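# Shut the rice cooker lid until it latches, then release

## Task

Push the rice cooker's lid down until it clicks shut and stays latched, then take the hand off it. Note that for the whole episode the right hand's middle_pip goal is capped at +58.7 degrees (its physical stop is +108); any larger goal is treated as +58.7 and hand_goal reports that value.

## Robot and tools

Robot: two six-joint arms on a table, each ending in a sixteen-motor four-digit hand. right_arm carries a right hand, left_arm a mirrored left hand. Calibrated bases in the scene frame: left_arm at (-0.015, +0.320, +0.008) m, right_arm at (+0.034, -0.262, +0.048) m, both almost unrotated about z. Scene frame: origin at table height midway between the nominal bases, +x out over the table, +y toward left_arm, +z up. Image left/right does not match arm names. A camera stand sits behind the arms.

execute_actions(actions, cameras): actions is a list of up to 15 actions. Each action is a table of at most 15 rows, one row per 1/30 s control step; a short table repeats its final row to fill 15 steps, so one action lasts 0.5 s. Every row is a single flat list of 48 numbers, each in [-1, 1], covering both arms even when one stays still:
- 1-6: left_arm dx, dy, dz, rx, ry, rz
- 7-22: left hand's sixteen hinge goals
- 23-24: left current_limit, speed
- 25-30: right_arm dx, dy, dz, rx, ry, rz
- 31-46: right hand's sixteen hinge goals
- 47-48: right current_limit, speed

Arm numbers are offsets, not poses. They are measured along scene-frame axes from that arm's Hand target as it stood when the action began; each row within an action counts from that same start, not from the row before. 1.0 equals 0.6 m of travel or 180 degrees of turn. rx, ry, rz form one rotation vector, applied about the Hand target's position. A translation longer than 1.0 is scaled down along its direction. All zeros re-requests the current target; sending the same offset again moves further. Each step the controller limits commanded orientation to 40 degrees from the measured one and solves position first. The hand point often rests a few cm short of the target (friction, weight; the right elbow also sags, so aim higher). If it stays short, send the remaining gap as a new offset. To stop pressing on something, set the target back beyond where the hand point is.

Hand hinge numbers are absolute goals, scaled linearly between each hinge's two stops. Order per hand: index_mcp, index_abd, index_pip, index_dip, middle_mcp, middle_abd, middle_pip, middle_dip, ring_mcp, ring_abd, ring_pip, ring_dip, thumb_cmc, thumb_axl, thumb_mcp, thumb_ipl. Straight values: _mcp +0.75, _abd 0.00, _pip +0.58, _dip +0.70, thumb_cmc +0.71, thumb_axl +0.68, thumb_mcp +0.23, thumb_ipl +0.17. Moving toward -1 curls fingers toward the palm; thumb_cmc toward -1 brings the thumb round in front of the palm. Zero is a real goal: to leave a hand unchanged, copy back its hand_goal, hand_current_limit and hand_speed. current_limit maps -1..+1 to 0..550 mA (minimum 11 mA); very low values may not lift a finger. speed sets goal slew as (speed+1)/2 of 8.5 rad/s. Start values: current_limit +0.4, speed -0.6; they persist until changed.

Hand point frame: +z along straight fingers toward tips, +y out of the palm face (palm surface at y = -0.062), +x across the palm away from the thumb on the right hand (toward it on the left). Straight fingertips reach about 0.139 m past knuckles at z = -0.017. A rigid mast near the wrist on the palm side can collide.

cameras: names cam_head_left, cam_head_right, cam_high (each 896x504), ["all"], or []. Omitted/null gives all only when actions is empty. Unknown names invalidate the call.

Results: per arm end_effector_position (m) and end_effector_quat_wxyz in the scene frame (possibly off by a few cm), Hand target (the offsets' origin), joint positions, velocities (may say within noise), torques (include gravity; joints 3 and 4 wrap at ±28 N m), temperatures. Per hand: hand_goal, hand_measured, hand_current_ma (positive pushes toward -1), hand_state per motor (moving, goal, blocked, overload), hand_current_limit, hand_speed. A finger presses only while its goal lies past the contact surface.

zoom_image(camera, region): region [x0, y0, x1, y1] in pixels of the newest image from that camera, at most 504 by 504.
read_manual(section): only "licences"; no motion.
finished_scene(scene): scene is 1 or omitted; ends irreversibly. The lid must remain latched.

Avoid: knocking anything off the table, slamming or hard hits on fixed or heavy things, releasing moving parts, contact between the two arms or one hand gripping the other. A motor at 495 mA or more for 5 s shuts off for 10 s. Holding loads or straining at unreachable targets heats arm motors; MOTOR HOT appears at 85 °C and at 100 °C that arm goes limp for 30-60 s. During an arm stop new hand numbers are discarded. The scene keeps running while you think.

Each tool is called after "Request:" as a command line: name --argument value for each argument, lists and objects as JSON in quotes; but a table of rows of numbers goes row by row, as --pt "numbers of a row", without its own name.

## Session

Request:
execute_actions --actions '[]'

Scene clock: 0.00 s.
left_arm: end_effector_position=(+0.1908, +0.5728, +0.2579) hand_goal=(+0.754, +0.000, +0.576, +0.696, +0.754, +0.000, +0.576, +0.696, +0.754, +0.000, +0.576, +0.696, +0.714, +0.678, +0.226, +0.168) hand_measured=(+0.754, +0.000, +0.576, +0.696, +0.754, +0.000, +0.576, +0.696, +0.754, +0.000, +0.576, +0.696, +0.714, +0.678, +0.226, +0.168) hand_current_ma=(+0, +0, +0, +0, +0, +0, +0, +0, +0, +0, +0, +0, +0, +0, +0, +0) hand_state=(goal, goal, goal, goal, goal, goal, goal, goal, goal, goal, goal, goal, goal, goal, goal, goal) hand_current_limit=0.40 hand_speed=-0.60 end_effector_quat_wxyz=(-0.073, +0.940, +0.331, +0.032) | right_arm: end_effector_position=(+0.4112, -0.0962, +0.3282) hand_goal=(+0.754, +0.000, +0.576, +0.696, +0.754, +0.000, +0.576, +0.696, +0.754, +0.000, +0.576, +0.696, +0.714, +0.678, +0.226, +0.168) hand_measured=(+0.754, +0.000, +0.576, +0.696, +0.754, +0.000, +0.576, +0.696, +0.754, +0.000, +0.576, +0.696, +0.714, +0.678, +0.226, +0.168) hand_current_ma=(+0, +0, +0, +0, +0, +0, +0, +0, +0, +0, +0, +0, +0, +0, +0, +0) hand_state=(goal, goal, goal, goal, goal, goal, goal, goal, goal, goal, goal, goal, goal, goal, goal, goal) hand_current_limit=0.40 hand_speed=-0.60 end_effector_quat_wxyz=(+0.105, +0.571, +0.714, +0.391)
Joint positions: left_arm=[1.113 1.11 1.115 -1.427 -0.058 2.024] | right_arm=[0.433 0.769 0.647 -0.621 -0.11 0.312]
Joint velocities: within noise
Joint torques (N m): no reading
Motor temperatures (°C): left_arm=[29 29 30 25 25 26] | right_arm=[33 28 29 29 23 25]
Heat: left arm: hottest elbow 30 °C; right arm: hottest waist 33 °C.
Hand target: left_arm +0.1965, +0.5802, +0.2745; -0.089, +0.938, +0.331, +0.050 | right_arm +0.4149, -0.0914, +0.3511; +0.112, +0.561, +0.711, +0.409

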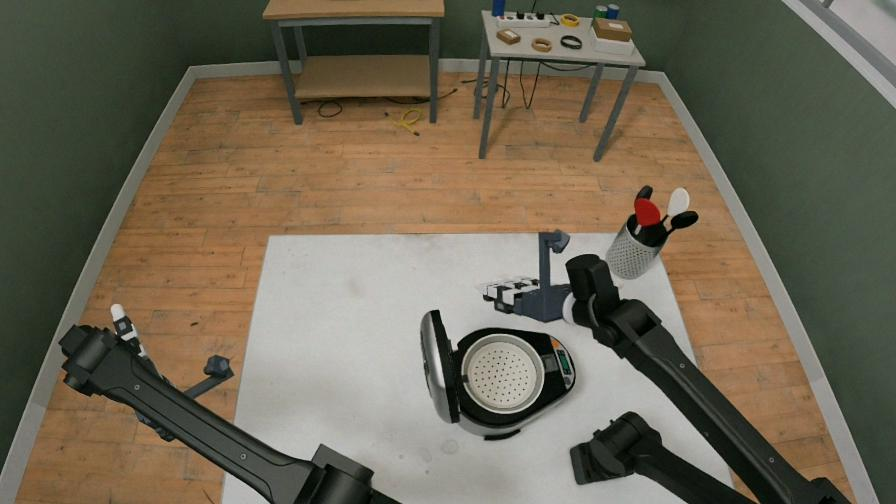

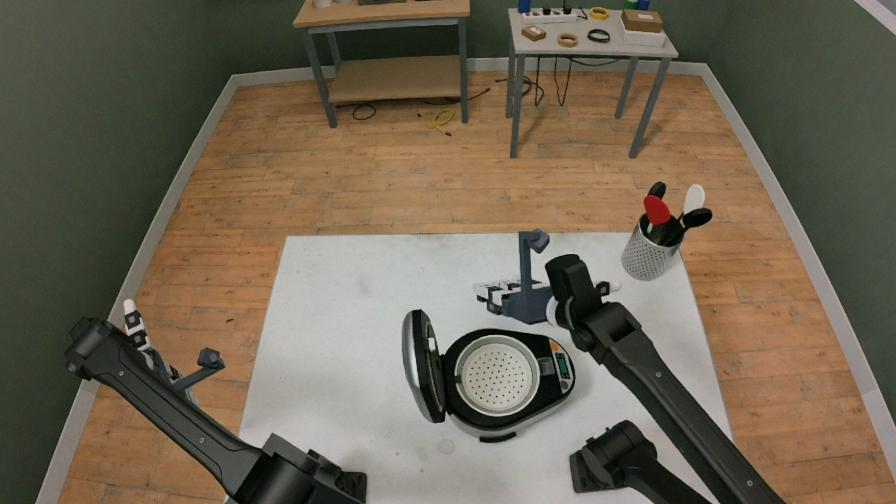

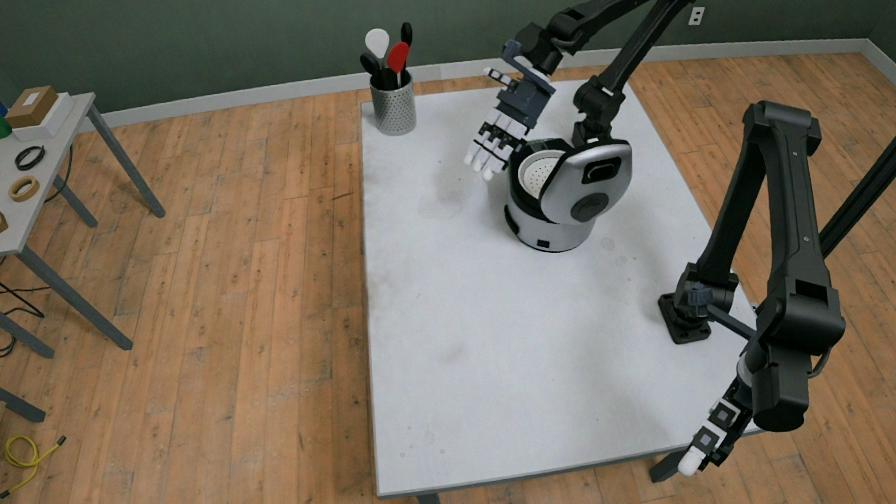

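Request:
zoom_image --camera "cam_head_left" --region '[380, 220, 680, 500]'

Request:
zoom_image --camera "cam_high" --region '[420, 80, 680, 280]'

Request:
zoom_image --camera "cam_head_right" --region '[380, 220, 680, 500]'

Scaled by 1.680.

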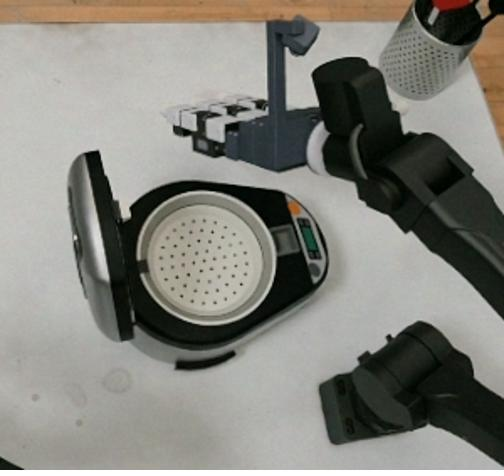

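Scaled by 1.938.

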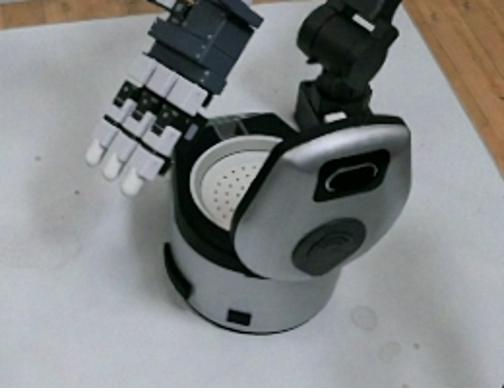

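Scaled by 1.680.

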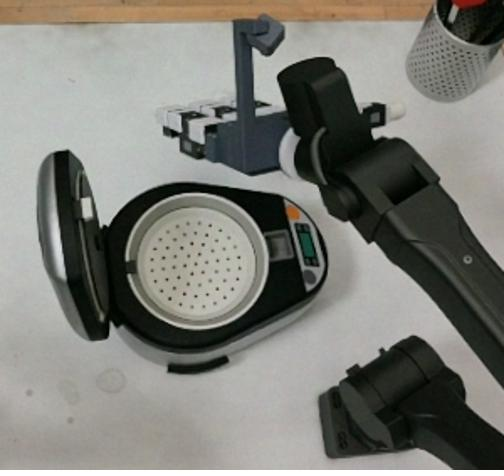

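Request:
execute_actions --actions '[[[0.073,-0.0987,0.058,-0.0101,0.0041,-0.022,0.754,0,0.576,0.696,0.754,0,0.576,0.696,0.754,0,0.576,0.696,0.714,0.678,0.226,0.168,0.7,-0.6,0.04,-0.1145,0.042,0,0,-0.0556,0.754,0,0.576,0.696,0.754,0,0.576,0.696,0.754,0,0.576,0.696,0.714,0.678,0.226,0.168,0.4,-0.6]],[[0.048,-0.109,0.058,-0.0101,0.0041,-0.022,0.754,0,0.576,0.696,0.754,0,0.576,0.696,0.754,0,0.576,0.696,0.714,0.678,0.226,0.168,0.7,-0.6,0.019,-0.12,0.042,0,0,-0.0556,0.754,0,0.576,0.696,0.754,0,0.576,0.696,0.754,0,0.576,0.696,0.714,0.678,0.226,0.168,0.4,-0.6]],[[0.022,-0.113,0.058,-0.0101,0.0041,-0.022,0.754,0,0.576,0.696,0.754,0,0.576,0.696,0.754,0,0.576,0.696,0.714,0.678,0.226,0.168,0.7,-0.6,-0.002,-0.121,0.042,0,0,-0.0556,0.754,0,0.576,0.696,0.754,0,0.576,0.696,0.754,0,0.576,0.696,0.714,0.678,0.226,0.168,0.4,-0.6]],[[-0.004,-0.112,0.058,-0.0101,0.0041,-0.022,0.754,0,0.576,0.696,0.754,0,0.576,0.696,0.754,0,0.576,0.696,0.714,0.678,0.226,0.168,0.7,-0.6,-0.023,-0.119,0.042,0,0,-0.0556,0.754,0,0.576,0.696,0.754,0,0.576,0.696,0.754,0,0.576,0.696,0.714,0.678,0.226,0.168,0.4,-0.6]],[[-0.03,-0.104,0.058,-0.0101,0.0041,-0.022,0.754,0,0.576,0.696,0.754,0,0.576,0.696,0.754,0,0.576,0.696,0.714,0.678,0.226,0.168,0.7,-0.6,-0.043,-0.113,0,0,0,-0.0556,0.754,0,0.576,0.696,0.754,0,0.576,0.696,0.754,0,0.576,0.696,0.714,0.678,0.226,0.168,0.4,-0.6]]]' --cameras '["all"]'

Scene clock: 361.80 s.
left_arm: end_effector_position=(+0.2603, +0.2600, +0.4195) hand_goal=(+0.754, +0.000, +0.576, +0.696, +0.754, +0.000, +0.576, +0.696, +0.754, +0.000, +0.576, +0.696, +0.714, +0.678, +0.226, +0.168) hand_measured=(+0.754, +0.000, +0.576, +0.696, +0.754, +0.000, +0.576, +0.696, +0.752, +0.000, +0.576, +0.696, +0.714, +0.678, +0.222, +0.168) hand_current_ma=(-2, +0, +2, +0, -5, +0, +2, +0, -7, +0, +2, +0, +3, -4, -22, -2) hand_state=(goal, goal, goal, goal, goal, goal, goal, goal, goal, goal, goal, goal, goal, goal, goal, goal) hand_current_limit=0.70 hand_speed=-0.60 end_effector_quat_wxyz=(+0.030, +0.973, +0.140, +0.183) | right_arm: end_effector_position=(+0.4037, -0.4434, +0.4201) hand_goal=(+0.754, +0.000, +0.576, +0.696, +0.754, +0.000, +0.576, +0.696, +0.754, +0.000, +0.576, +0.696, +0.714, +0.678, +0.226, +0.168) hand_measured=(+0.760, +0.000, +0.576, +0.696, +0.760, +0.000, +0.576, +0.696, +0.762, +0.000, +0.576, +0.696, +0.718, +0.678, +0.222, +0.168) hand_current_ma=(+13, +0, +1, +0, +17, +0, +1, +0, +21, +0, +1, +0, +11, -1, -9, -1) hand_state=(goal, goal, goal, goal, goal, goal, goal, goal, goal, goal, goal, goal, goal, goal, goal, goal) hand_current_limit=0.40 hand_speed=-0.60 end_effector_quat_wxyz=(+0.261, +0.820, +0.405, +0.309)
Joint positions: left_arm=[0.088 0.794 1.275 -1.68 0.043 1.378] | right_arm=[-0.432 0.767 0.887 -0.863 -0.103 0.318]
Joint torques (N m): left_arm=[-0.62 -0.85 11.02 1.03 -0.06 -0.16] | right_arm=[-0.56 -0.67 13.42 1.74 -0.14 -0.28]
Motor temperatures (°C): left_arm=[28 29 42 25 23 25] | right_arm=[32 27 55 28 22 24]
Heat: left arm: hottest elbow 42 °C; right arm: hottest elbow 55 °C.
Hand target: left_arm +0.2619, +0.2581, +0.4485; -0.015, +0.986, +0.164, +0.008 | right_arm +0.4095, -0.4439, +0.4519; +0.274, +0.809, +0.406, +0.324
Off the commanded pose: left_arm 0.029 m, 21 deg | right_arm 0.032 m, 3 deg.
joint sent to its limit (left arm) — joint 4 (wrist pitch), lower limit. The joint targets are off in position and orientation.

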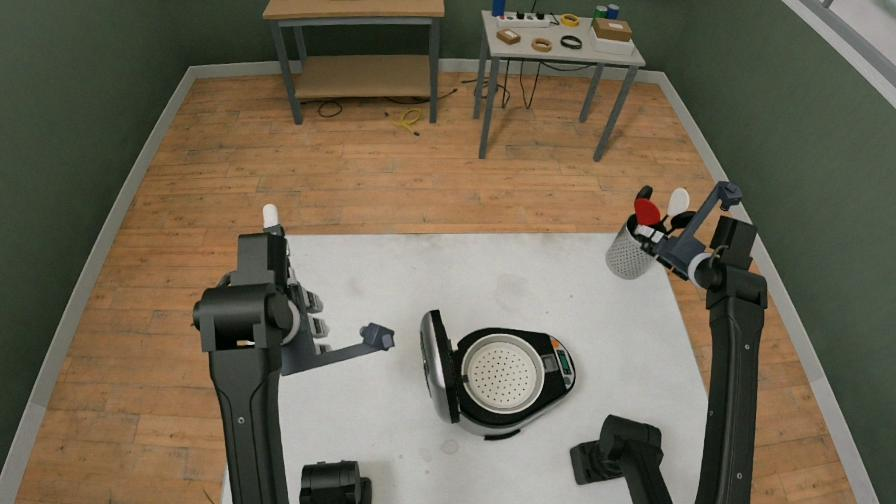

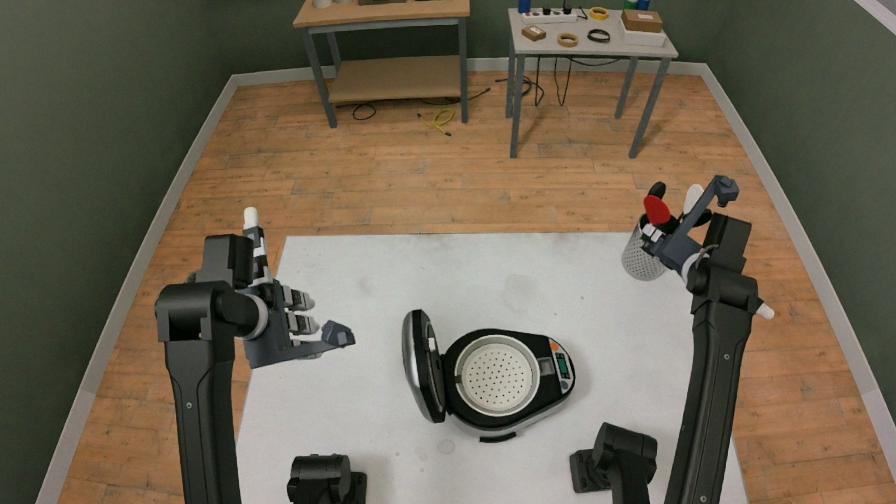

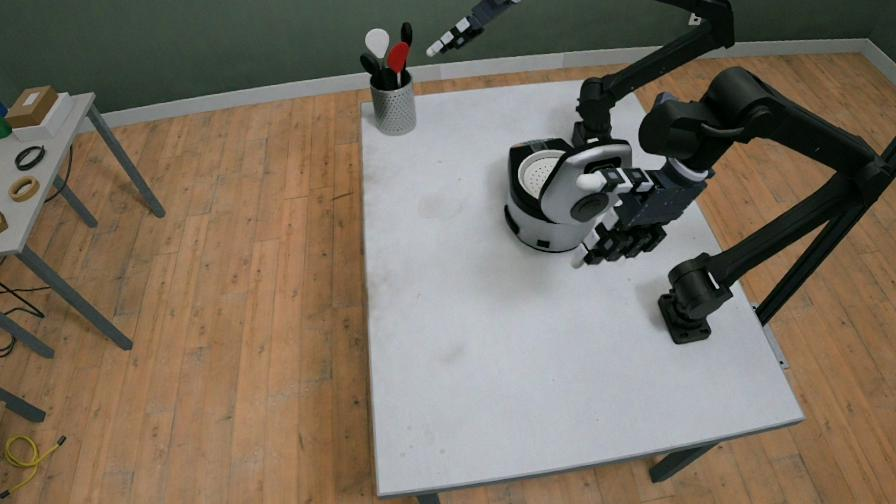

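Request:
execute_actions --actions '[[[-0.032,-0.006,-0.052,-0.0715,-0.0184,-0.0113,-0.274,0,-0.737,0.043,-0.274,0,-0.737,0.043,-0.274,0,-0.737,0.043,0.714,0.678,0.226,0.168,0.7,-0.6,0,0,0,0,0,0,0.754,0,0.576,0.696,0.754,0,0.576,0.696,0.754,0,0.576,0.696,0.714,0.678,0.226,0.168,0.4,-0.6]],[[-0.031,-0.007,-0.053,-0.0715,-0.0184,-0.0113,-0.274,0,-0.737,0.043,-0.274,0,-0.737,0.043,-0.274,0,-0.737,0.043,0.714,0.678,0.226,0.168,0.7,-0.6,0,0,0,0,0,0,0.754,0,0.576,0.696,0.754,0,0.576,0.696,0.754,0,0.576,0.696,0.714,0.678,0.226,0.168,0.4,-0.6]]]' --cameras '["all"]'

Scene clock: 454.63 s.
left_arm: end_effector_position=(+0.2296, +0.2507, +0.3815) hand_goal=(-0.274, +0.000, -0.736, +0.044, -0.274, +0.000, -0.736, +0.044, -0.274, +0.000, -0.736, +0.044, +0.714, +0.678, +0.226, +0.168) hand_measured=(-0.258, +0.000, -0.734, +0.046, -0.254, +0.000, -0.734, +0.046, -0.256, +0.000, -0.734, +0.046, +0.716, +0.678, +0.222, +0.168) hand_current_ma=(+84, +0, +13, +13, +100, +0, +13, +12, +87, +0, +13, +12, +13, -4, -22, -2) hand_state=(goal, goal, goal, goal, goal, goal, goal, goal, goal, goal, goal, goal, goal, goal, goal, goal) hand_current_limit=0.70 hand_speed=-0.60 end_effector_quat_wxyz=(+0.199, +0.955, +0.156, +0.153) | right_arm: end_effector_position=(+0.4037, -0.4434, +0.4201) hand_goal=(+0.754, +0.000, +0.576, +0.696, +0.754, +0.000, +0.576, +0.696, +0.754, +0.000, +0.576, +0.696, +0.714, +0.678, +0.226, +0.168) hand_measured=(+0.760, +0.000, +0.576, +0.696, +0.760, +0.000, +0.576, +0.696, +0.762, +0.000, +0.576, +0.696, +0.718, +0.678, +0.222, +0.168) hand_current_ma=(+13, +0, +1, +0, +17, +0, +1, +0, +21, +0, +1, +0, +11, -1, -9, -1) hand_state=(goal, goal, goal, goal, goal, goal, goal, goal, goal, goal, goal, goal, goal, goal, goal, goal) hand_current_limit=0.40 hand_speed=-0.60 end_effector_quat_wxyz=(+0.261, +0.820, +0.405, +0.309)
Joint positions: left_arm=[0.358 0.701 1.045 -1.68 0.454 1.564] | right_arm=[-0.432 0.767 0.887 -0.863 -0.103 0.318]
Joint torques (N m): left_arm=[1.9 -0.79 6.79 0.68 0.77 0.09] | right_arm=[-0.44 -0.73 13.45 1.73 -0.14 -0.28]
Motor temperatures (°C): left_arm=[27 28 44 25 23 25] | right_arm=[32 27 64 28 22 24]
Heat: left arm: hottest elbow 44 °C; right arm: hottest elbow 64 °C.
Hand target: left_arm +0.2241, +0.2503, +0.3855; +0.214, +0.968, +0.128, +0.029 | right_arm +0.4095, -0.4439, +0.4519; +0.274, +0.809, +0.406, +0.324
Off the commanded pose: left_arm 0.007 m, 15 deg | right_arm 0.032 m, 3 deg.
joint sent to its limit (left arm) — joint 4 (wrist pitch), lower limit. The joint targets are off in position and orientation.

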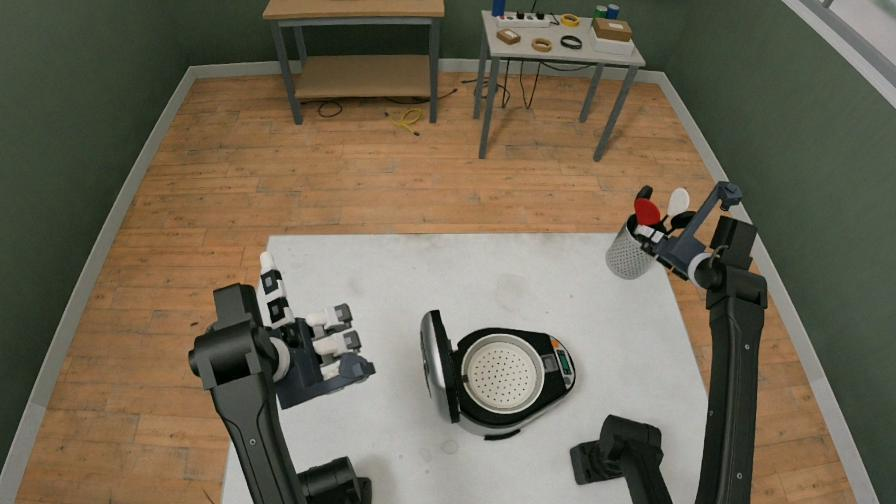

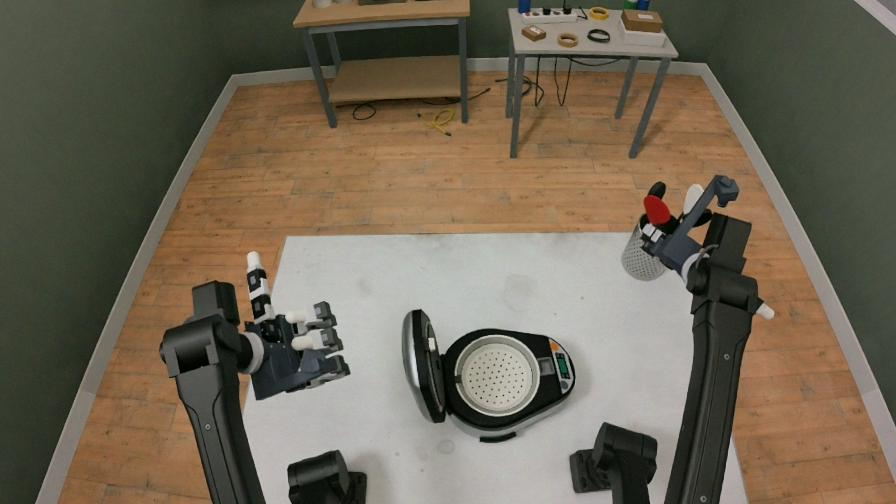

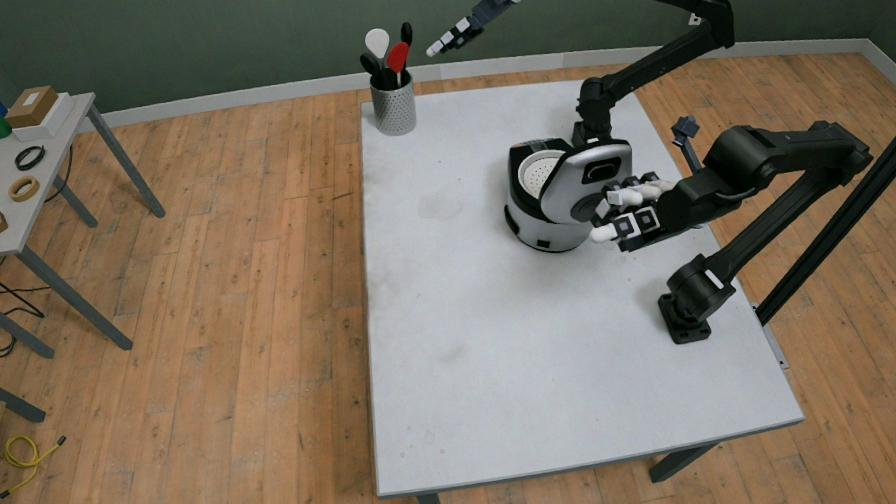

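Request:
execute_actions --actions '[[[0,-0.067,0,0,0,0,-0.274,0,-0.737,0.043,-0.274,0,-0.737,0.043,-0.274,0,-0.737,0.043,0.714,0.678,0.226,0.168,0.7,-0.6,-0.072,0.033,0.139,0,0,0,0.754,0,0.576,0.696,0.754,0,0.576,0.696,0.754,0,0.576,0.696,0.714,0.678,0.226,0.168,0.4,-0.6]],[[0,-0.067,0,0,0,0,-0.274,0,-0.737,0.043,-0.274,0,-0.737,0.043,-0.274,0,-0.737,0.043,0.714,0.678,0.226,0.168,0.7,-0.6,-0.072,0.033,0.139,0,0,0,0.754,0,0.576,0.696,0.754,0,0.576,0.696,0.754,0,0.576,0.696,0.714,0.678,0.226,0.168,0.4,-0.6]],[[0.017,-0.05,0,0,0,0,-0.274,0,-0.737,0.043,-0.274,0,-0.737,0.043,-0.274,0,-0.737,0.043,0.714,0.678,0.226,0.168,0.7,-0.6,-0.072,0.033,0.139,0,0,0,0.754,0,0.576,0.696,0.754,0,0.576,0.696,0.754,0,0.576,0.696,0.714,0.678,0.226,0.168,0.4,-0.6]]]' --cameras '["all"]'

Scene clock: 498.10 s.
left_arm: end_effector_position=(+0.2278, +0.1442, +0.3539) hand_goal=(-0.274, +0.000, -0.736, +0.044, -0.274, +0.000, -0.736, +0.044, -0.274, +0.000, -0.736, +0.044, +0.714, +0.678, +0.226, +0.168) hand_measured=(-0.260, +0.000, -0.734, +0.046, -0.256, +0.000, -0.734, +0.046, -0.258, +0.000, -0.734, +0.046, +0.718, +0.678, +0.222, +0.168) hand_current_ma=(+72, +0, +8, +13, +89, +0, +9, +12, +78, +0, +10, +12, +18, -4, -22, -2) hand_state=(goal, goal, goal, goal, goal, goal, goal, goal, goal, goal, goal, goal, goal, goal, goal, goal) hand_current_limit=0.70 hand_speed=-0.60 end_effector_quat_wxyz=(+0.204, +0.970, +0.135, -0.003) | right_arm: end_effector_position=(+0.2866, -0.3858, +0.6866) hand_goal=(+0.754, +0.000, +0.576, +0.696, +0.754, +0.000, +0.576, +0.696, +0.754, +0.000, +0.576, +0.696, +0.714, +0.678, +0.226, +0.168) hand_measured=(+0.760, +0.000, +0.576, +0.696, +0.760, +0.000, +0.576, +0.696, +0.762, +0.000, +0.576, +0.696, +0.720, +0.678, +0.222, +0.168) hand_current_ma=(+14, +0, +1, +0, +17, +0, +1, +0, +21, +0, +1, +0, +12, -1, -9, -1) hand_state=(goal, goal, goal, goal, goal, goal, goal, goal, goal, goal, goal, goal, goal, goal, goal, goal) hand_current_limit=0.40 hand_speed=-0.60 end_effector_quat_wxyz=(+0.266, +0.812, +0.411, +0.317)
Joint positions: left_arm=[-0.206 0.82 1.065 -1.68 0.388 1.073] | right_arm=[-0.363 0.799 1.704 -1.624 -0.063 0.35]
Joint torques (N m): left_arm=[-0.5 -1.85 11.79 0.96 0.36 -0.12] | right_arm=[0.5 2.26 8.95 1.63 0.24 -0.16]
Motor temperatures (°C): left_arm=[27 28 40 25 24 25] | right_arm=[32 26 65 27 22 24]
Heat: left arm: hottest elbow 40 °C; right arm: hottest elbow 65 °C.
Hand target: left_arm +0.2343, +0.1399, +0.3855; +0.214, +0.968, +0.128, +0.029 | right_arm +0.2799, -0.3845, +0.7021; +0.274, +0.809, +0.406, +0.324
Off the commanded pose: left_arm 0.033 m, 4 deg | right_arm 0.017 m, 1 deg.

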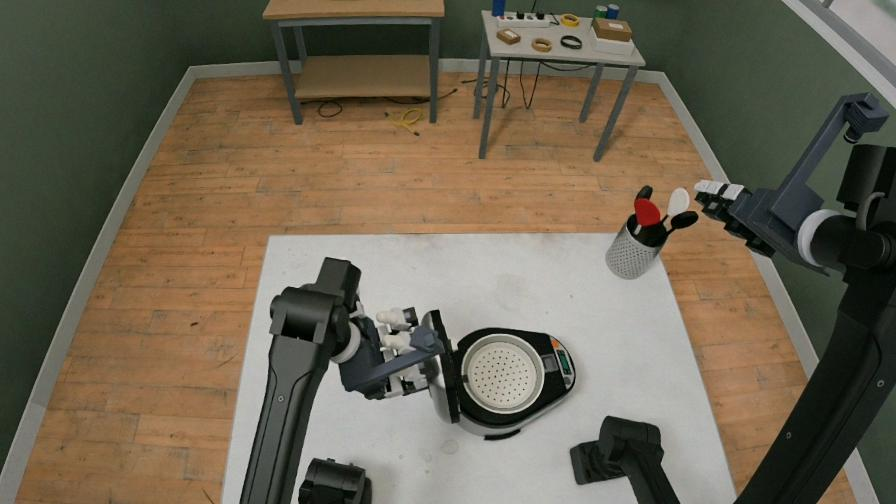

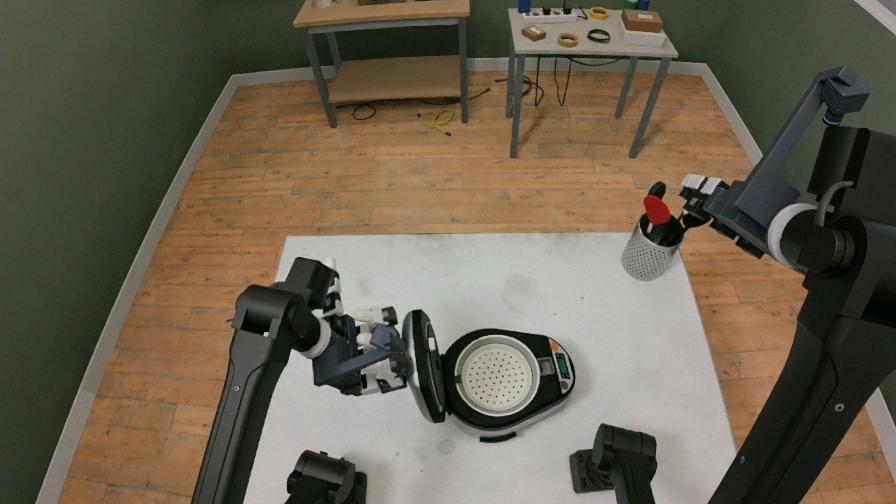

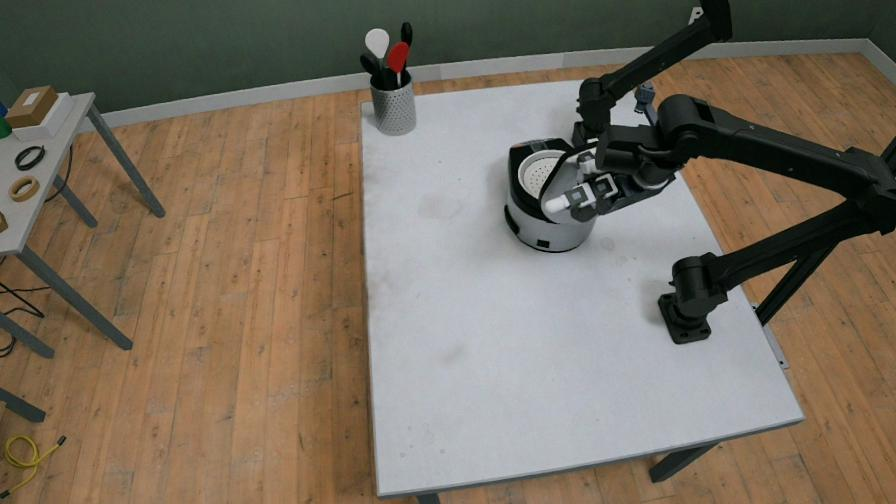

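Request:
execute_actions --actions '[[[0.015,-0.0567,0.01,0,0,0,-0.274,0,-0.737,0.043,-0.274,0,-0.737,0.043,-0.274,0,-0.737,0.043,0.714,0.678,0.226,0.168,0.7,-0.6,0,0,0,0,0,0,0.754,0,0.576,0.696,0.754,0,0.576,0.696,0.754,0,0.576,0.696,0.714,0.678,0.226,0.168,0.4,-0.6]],[[0.017,-0.065,0.01,0,0,0,-0.274,0,-0.737,0.043,-0.274,0,-0.737,0.043,-0.274,0,-0.737,0.043,0.714,0.678,0.226,0.168,0.7,-0.6,0,0,0,0,0,0,0.754,0,0.576,0.696,0.754,0,0.576,0.696,0.754,0,0.576,0.696,0.714,0.678,0.226,0.168,0.4,-0.6]]]' --cameras '["all"]'

Scene clock: 517.87 s.
left_arm: end_effector_position=(+0.2420, +0.0781, +0.3618) hand_goal=(-0.274, +0.000, -0.736, +0.044, -0.274, +0.000, -0.736, +0.044, -0.274, +0.000, -0.736, +0.044, +0.714, +0.678, +0.226, +0.168) hand_measured=(-0.260, +0.000, -0.734, +0.046, -0.256, +0.000, -0.734, +0.046, -0.256, +0.000, -0.734, +0.046, +0.718, +0.678, +0.222, +0.168) hand_current_ma=(+72, +0, +8, +12, +88, +0, +9, +11, +90, +0, +9, +12, +23, -4, -22, -2) hand_state=(goal, goal, goal, goal, goal, goal, goal, goal, goal, goal, goal, goal, goal, goal, goal, goal) hand_current_limit=0.70 hand_speed=-0.60 end_effector_quat_wxyz=(+0.190, +0.973, +0.131, -0.002) | right_arm: end_effector_position=(+0.2865, -0.3859, +0.6865) hand_goal=(+0.754, +0.000, +0.576, +0.696, +0.754, +0.000, +0.576, +0.696, +0.754, +0.000, +0.576, +0.696, +0.714, +0.678, +0.226, +0.168) hand_measured=(+0.760, +0.000, +0.576, +0.696, +0.760, +0.000, +0.576, +0.696, +0.762, +0.000, +0.576, +0.696, +0.720, +0.678, +0.222, +0.168) hand_current_ma=(+14, +0, +1, +0, +17, +0, +1, +0, +21, +0, +1, +0, +12, -1, -9, -1) hand_state=(goal, goal, goal, goal, goal, goal, goal, goal, goal, goal, goal, goal, goal, goal, goal, goal) hand_current_limit=0.40 hand_speed=-0.60 end_effector_quat_wxyz=(+0.265, +0.813, +0.411, +0.317)
Joint positions: left_arm=[-0.49 0.911 1.137 -1.574 0.313 0.79] | right_arm=[-0.363 0.799 1.704 -1.624 -0.063 0.351]
Joint torques (N m): left_arm=[-0.38 -2.67 12.22 2.18 0.29 -0.18] | right_arm=[0.56 2.32 9.02 1.57 0.23 -0.15]
Motor temperatures (°C): left_arm=[27 28 45 25 24 25] | right_arm=[32 26 57 27 22 24]
Heat: left arm: hottest elbow 45 °C; right arm: hottest elbow 57 °C.
Hand target: left_arm +0.2535, +0.0669, +0.3975; +0.214, +0.968, +0.128, +0.029 | right_arm +0.2799, -0.3845, +0.7021; +0.274, +0.809, +0.406, +0.324
Off the commanded pose: left_arm 0.039 m, 5 deg | right_arm 0.017 m, 1 deg.

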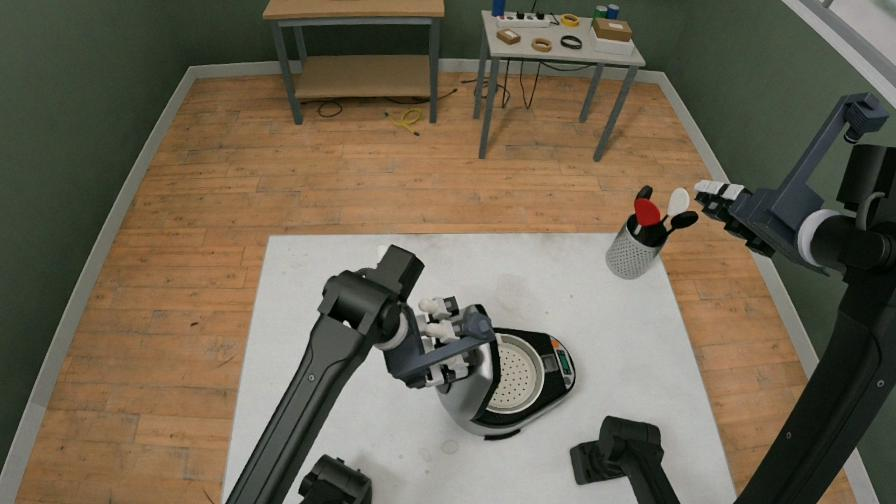

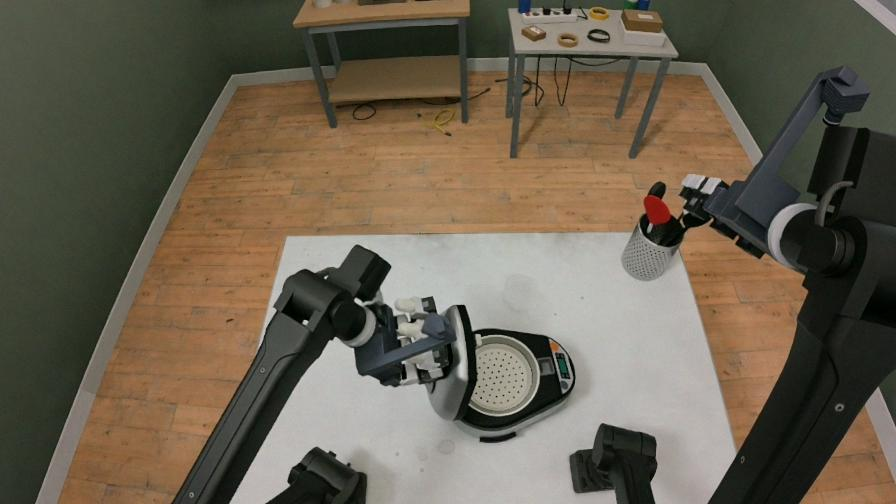

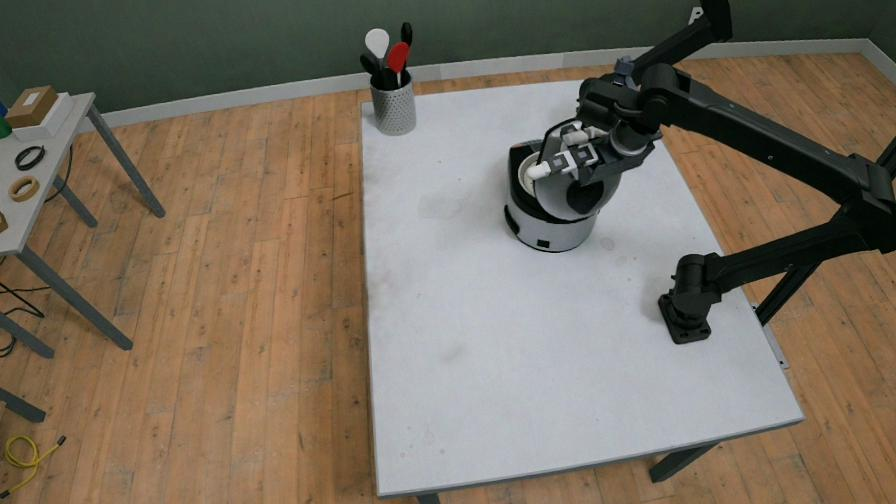

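Request:
execute_actions --actions '[[[0.017,-0.065,0,0,0,0,-0.274,0,-0.737,0.043,-0.274,0,-0.737,0.043,-0.274,0,-0.737,0.043,0.714,0.678,0.226,0.168,0.7,-0.6,0,0,0,0,0,0,0.754,0,0.576,0.696,0.754,0,0.576,0.696,0.754,0,0.576,0.696,0.714,0.678,0.226,0.168,0.4,-0.6]],[[0.017,-0.065,0,0,0,0,-0.274,0,-0.737,0.043,-0.274,0,-0.737,0.043,-0.274,0,-0.737,0.043,0.714,0.678,0.226,0.168,0.7,-0.6,0,0,0,0,0,0,0.754,0,0.576,0.696,0.754,0,0.576,0.696,0.754,0,0.576,0.696,0.714,0.678,0.226,0.168,0.4,-0.6]]]' --cameras '["all"]'

Scene clock: 530.10 s.
left_arm: end_effector_position=(+0.2610, +0.0005, +0.3588) hand_goal=(-0.274, +0.000, -0.736, +0.044, -0.274, +0.000, -0.736, +0.044, -0.274, +0.000, -0.736, +0.044, +0.714, +0.678, +0.226, +0.168) hand_measured=(-0.260, +0.000, -0.734, +0.046, -0.262, +0.000, -0.734, +0.046, -0.262, +0.000, -0.734, +0.046, +0.718, +0.678, +0.222, +0.168) hand_current_ma=(+72, +0, +8, +12, +66, +0, +9, +11, +65, +0, +9, +12, +23, -4, -22, -2) hand_state=(goal, goal, goal, goal, goal, goal, goal, goal, goal, goal, goal, goal, goal, goal, goal, goal) hand_current_limit=0.70 hand_speed=-0.60 end_effector_quat_wxyz=(+0.183, +0.975, +0.126, +0.001) | right_arm: end_effector_position=(+0.2865, -0.3859, +0.6865) hand_goal=(+0.754, +0.000, +0.576, +0.696, +0.754, +0.000, +0.576, +0.696, +0.754, +0.000, +0.576, +0.696, +0.714, +0.678, +0.226, +0.168) hand_measured=(+0.760, +0.000, +0.576, +0.696, +0.760, +0.000, +0.576, +0.696, +0.762, +0.000, +0.576, +0.696, +0.720, +0.678, +0.222, +0.168) hand_current_ma=(+14, +0, +1, +0, +17, +0, +1, +0, +21, +0, +1, +0, +12, -1, -9, -1) hand_state=(goal, goal, goal, goal, goal, goal, goal, goal, goal, goal, goal, goal, goal, goal, goal, goal) hand_current_limit=0.40 hand_speed=-0.60 end_effector_quat_wxyz=(+0.265, +0.813, +0.411, +0.317)
Joint positions: left_arm=[-0.702 1.056 1.217 -1.454 0.247 0.59] | right_arm=[-0.363 0.799 1.704 -1.624 -0.063 0.351]
Joint torques (N m): left_arm=[-0.09 -5.13 12.59 2.06 0.13 -0.12] | right_arm=[0.5 2.14 9.03 1.61 0.25 -0.15]
Heat: left arm: hottest elbow 47 °C; right arm: hottest elbow 54 °C.
Hand target: left_arm +0.2739, -0.0111, +0.3975; +0.214, +0.968, +0.128, +0.029 | right_arm +0.2799, -0.3845, +0.7021; +0.274, +0.809, +0.406, +0.324
Off the commanded pose: left_arm 0.042 m, 5 deg | right_arm 0.017 m, 1 deg.

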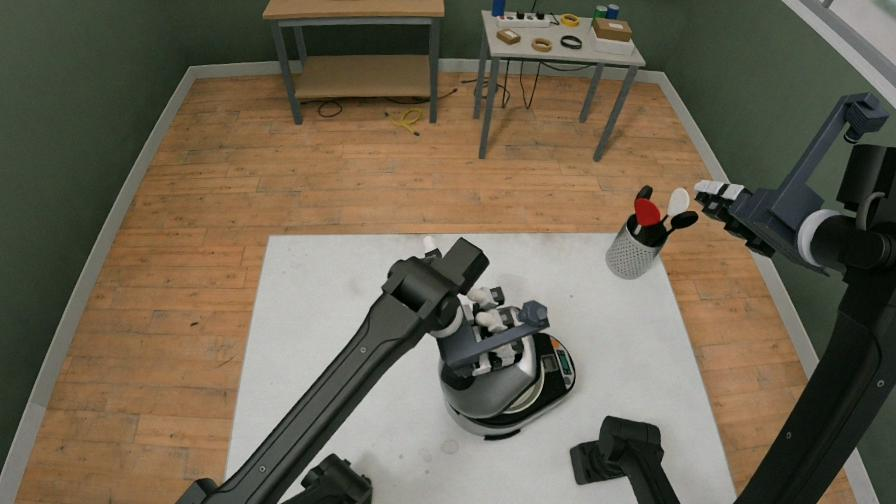

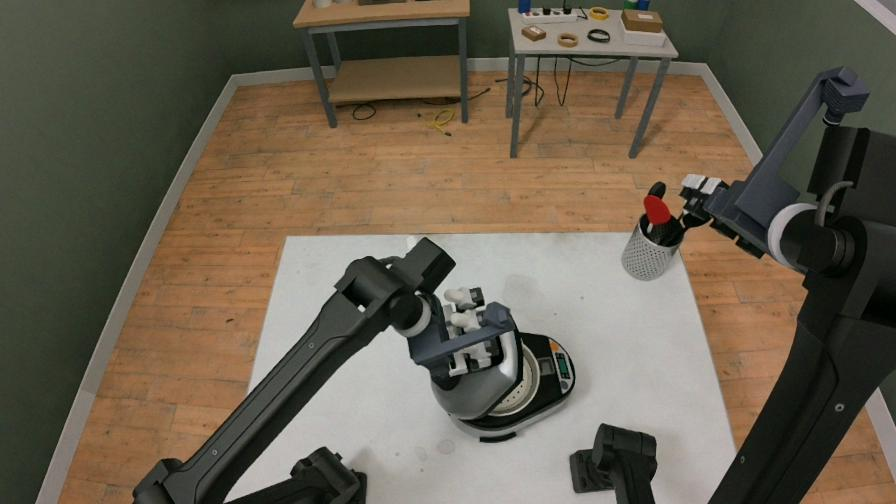

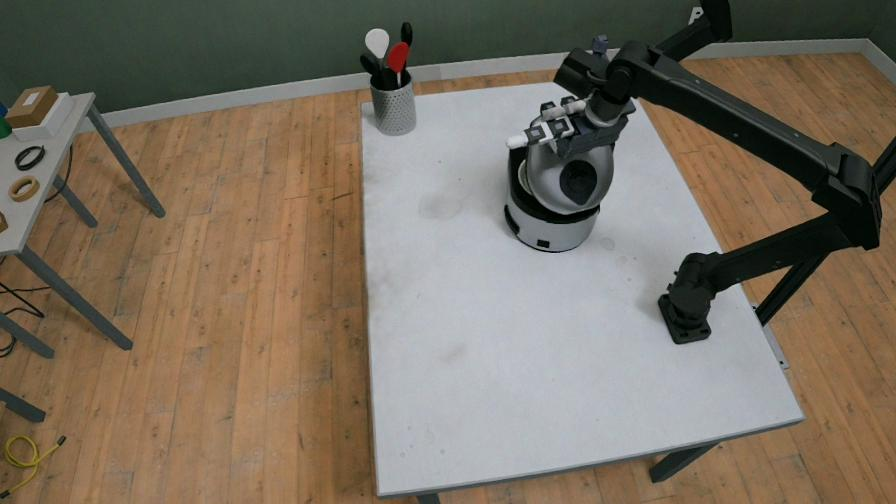

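Request:
execute_actions --actions '[[[0.014,-0.052,-0.033,0,0,0,-0.274,0,-0.737,0.043,-0.274,0,-0.737,0.043,-0.274,0,-0.737,0.043,0.714,0.678,0.226,0.168,0.7,-0.6,0,0,0,0,0,0,0.754,0,0.576,0.696,0.754,0,0.576,0.696,0.754,0,0.576,0.696,0.714,0.678,0.226,0.168,0.4,-0.6]],[[0.014,-0.052,-0.033,0,0,0,-0.274,0,-0.737,0.043,-0.274,0,-0.737,0.043,-0.274,0,-0.737,0.043,0.714,0.678,0.226,0.168,0.7,-0.6,0,0,0,0,0,0,0.754,0,0.576,0.696,0.754,0,0.576,0.696,0.754,0,0.576,0.696,0.714,0.678,0.226,0.168,0.4,-0.6]]]' --cameras '["all"]'

Scene clock: 549.97 s.
left_arm: end_effector_position=(+0.2809, -0.0611, +0.3256) hand_goal=(-0.274, +0.000, -0.736, +0.044, -0.274, +0.000, -0.736, +0.044, -0.274, +0.000, -0.736, +0.044, +0.714, +0.678, +0.226, +0.168) hand_measured=(-0.260, +0.000, -0.734, +0.046, -0.262, +0.000, -0.734, +0.046, -0.270, +0.000, -0.734, +0.046, +0.718, +0.678, +0.222, +0.168) hand_current_ma=(+72, +0, +8, +12, +66, +0, +9, +11, +17, +0, +9, +12, +23, -4, -22, -2) hand_state=(goal, goal, goal, goal, goal, goal, goal, goal, goal, goal, goal, goal, goal, goal, goal, goal) hand_current_limit=0.70 hand_speed=-0.60 end_effector_quat_wxyz=(+0.186, +0.974, +0.127, +0.009) | right_arm: end_effector_position=(+0.2865, -0.3859, +0.6865) hand_goal=(+0.754, +0.000, +0.576, +0.696, +0.754, +0.000, +0.576, +0.696, +0.754, +0.000, +0.576, +0.696, +0.714, +0.678, +0.226, +0.168) hand_measured=(+0.760, +0.000, +0.576, +0.696, +0.760, +0.000, +0.576, +0.696, +0.762, +0.000, +0.576, +0.696, +0.720, +0.678, +0.222, +0.168) hand_current_ma=(+14, +0, +1, +0, +17, +0, +1, +0, +21, +0, +1, +0, +12, -1, -9, -1) hand_state=(goal, goal, goal, goal, goal, goal, goal, goal, goal, goal, goal, goal, goal, goal, goal, goal) hand_current_limit=0.40 hand_speed=-0.60 end_effector_quat_wxyz=(+0.265, +0.813, +0.411, +0.317)
Joint positions: left_arm=[-0.808 1.184 1.217 -1.29 0.207 0.482] | right_arm=[-0.363 0.799 1.704 -1.624 -0.063 0.351]
Joint torques (N m): left_arm=[-0.38 -7.77 11.71 2.1 0.04 -0.11] | right_arm=[0.5 2.32 9.02 1.57 0.25 -0.14]
Motor temperatures (°C): left_arm=[27 28 47 25 24 25] | right_arm=[32 26 51 27 22 24]
Heat: left arm: hottest elbow 47 °C; right arm: hottest elbow 51 °C.
Hand target: left_arm +0.2907, -0.0735, +0.3579; +0.214, +0.968, +0.128, +0.029 | right_arm +0.2799, -0.3845, +0.7021; +0.274, +0.809, +0.406, +0.324
Off the commanded pose: left_arm 0.036 m, 4 deg | right_arm 0.017 m, 1 deg.

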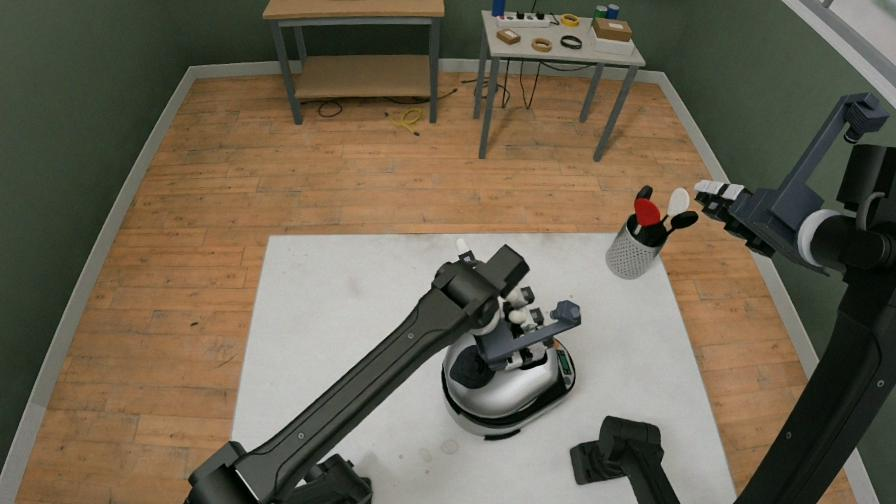

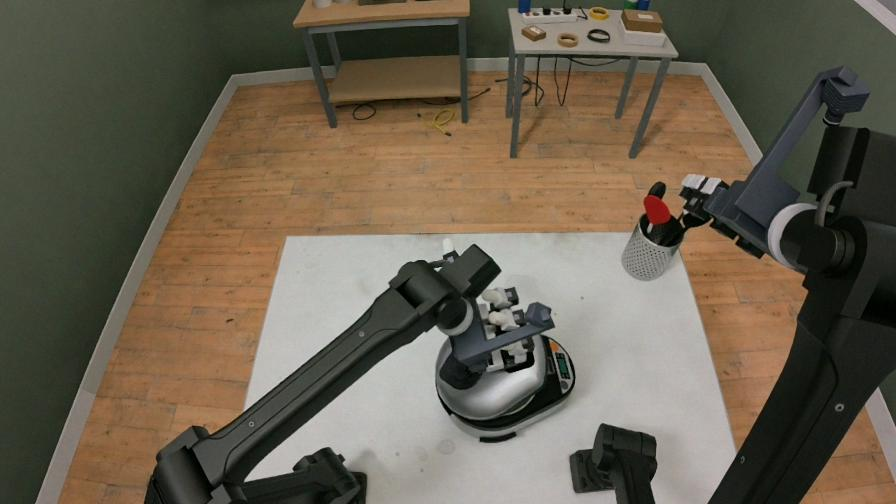

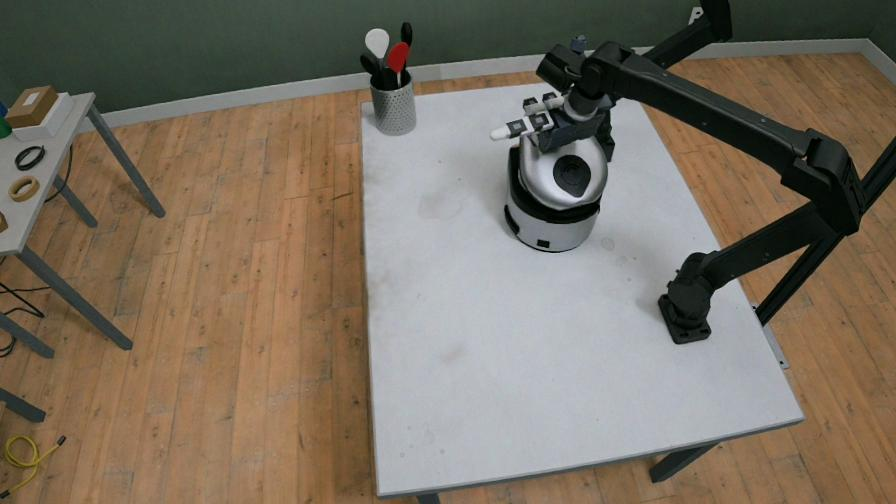

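Request:
zoom_image --camera "cam_high" --region '[470, 70, 670, 260]'

Request:
zoom_image --camera "cam_head_right" --region '[400, 260, 610, 460]'

Scaled by 2.520.

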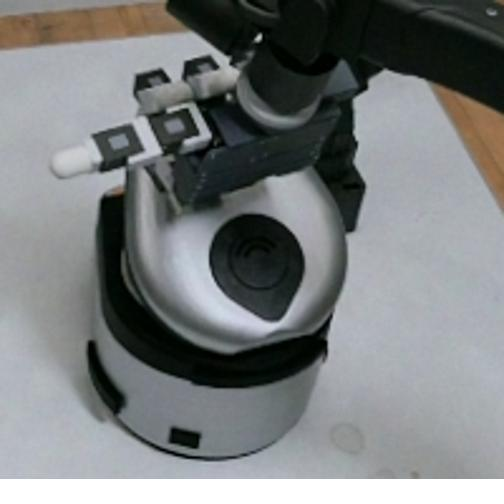

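Scaled by 2.400.

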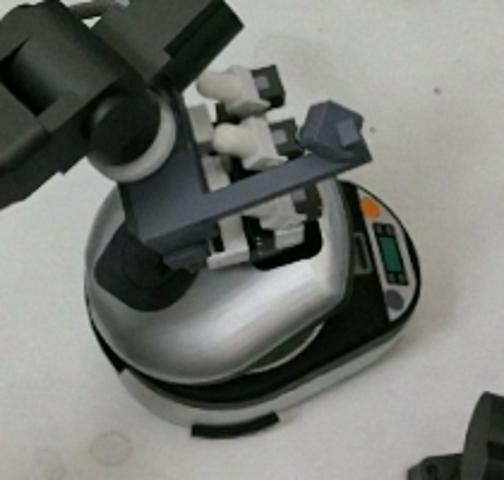

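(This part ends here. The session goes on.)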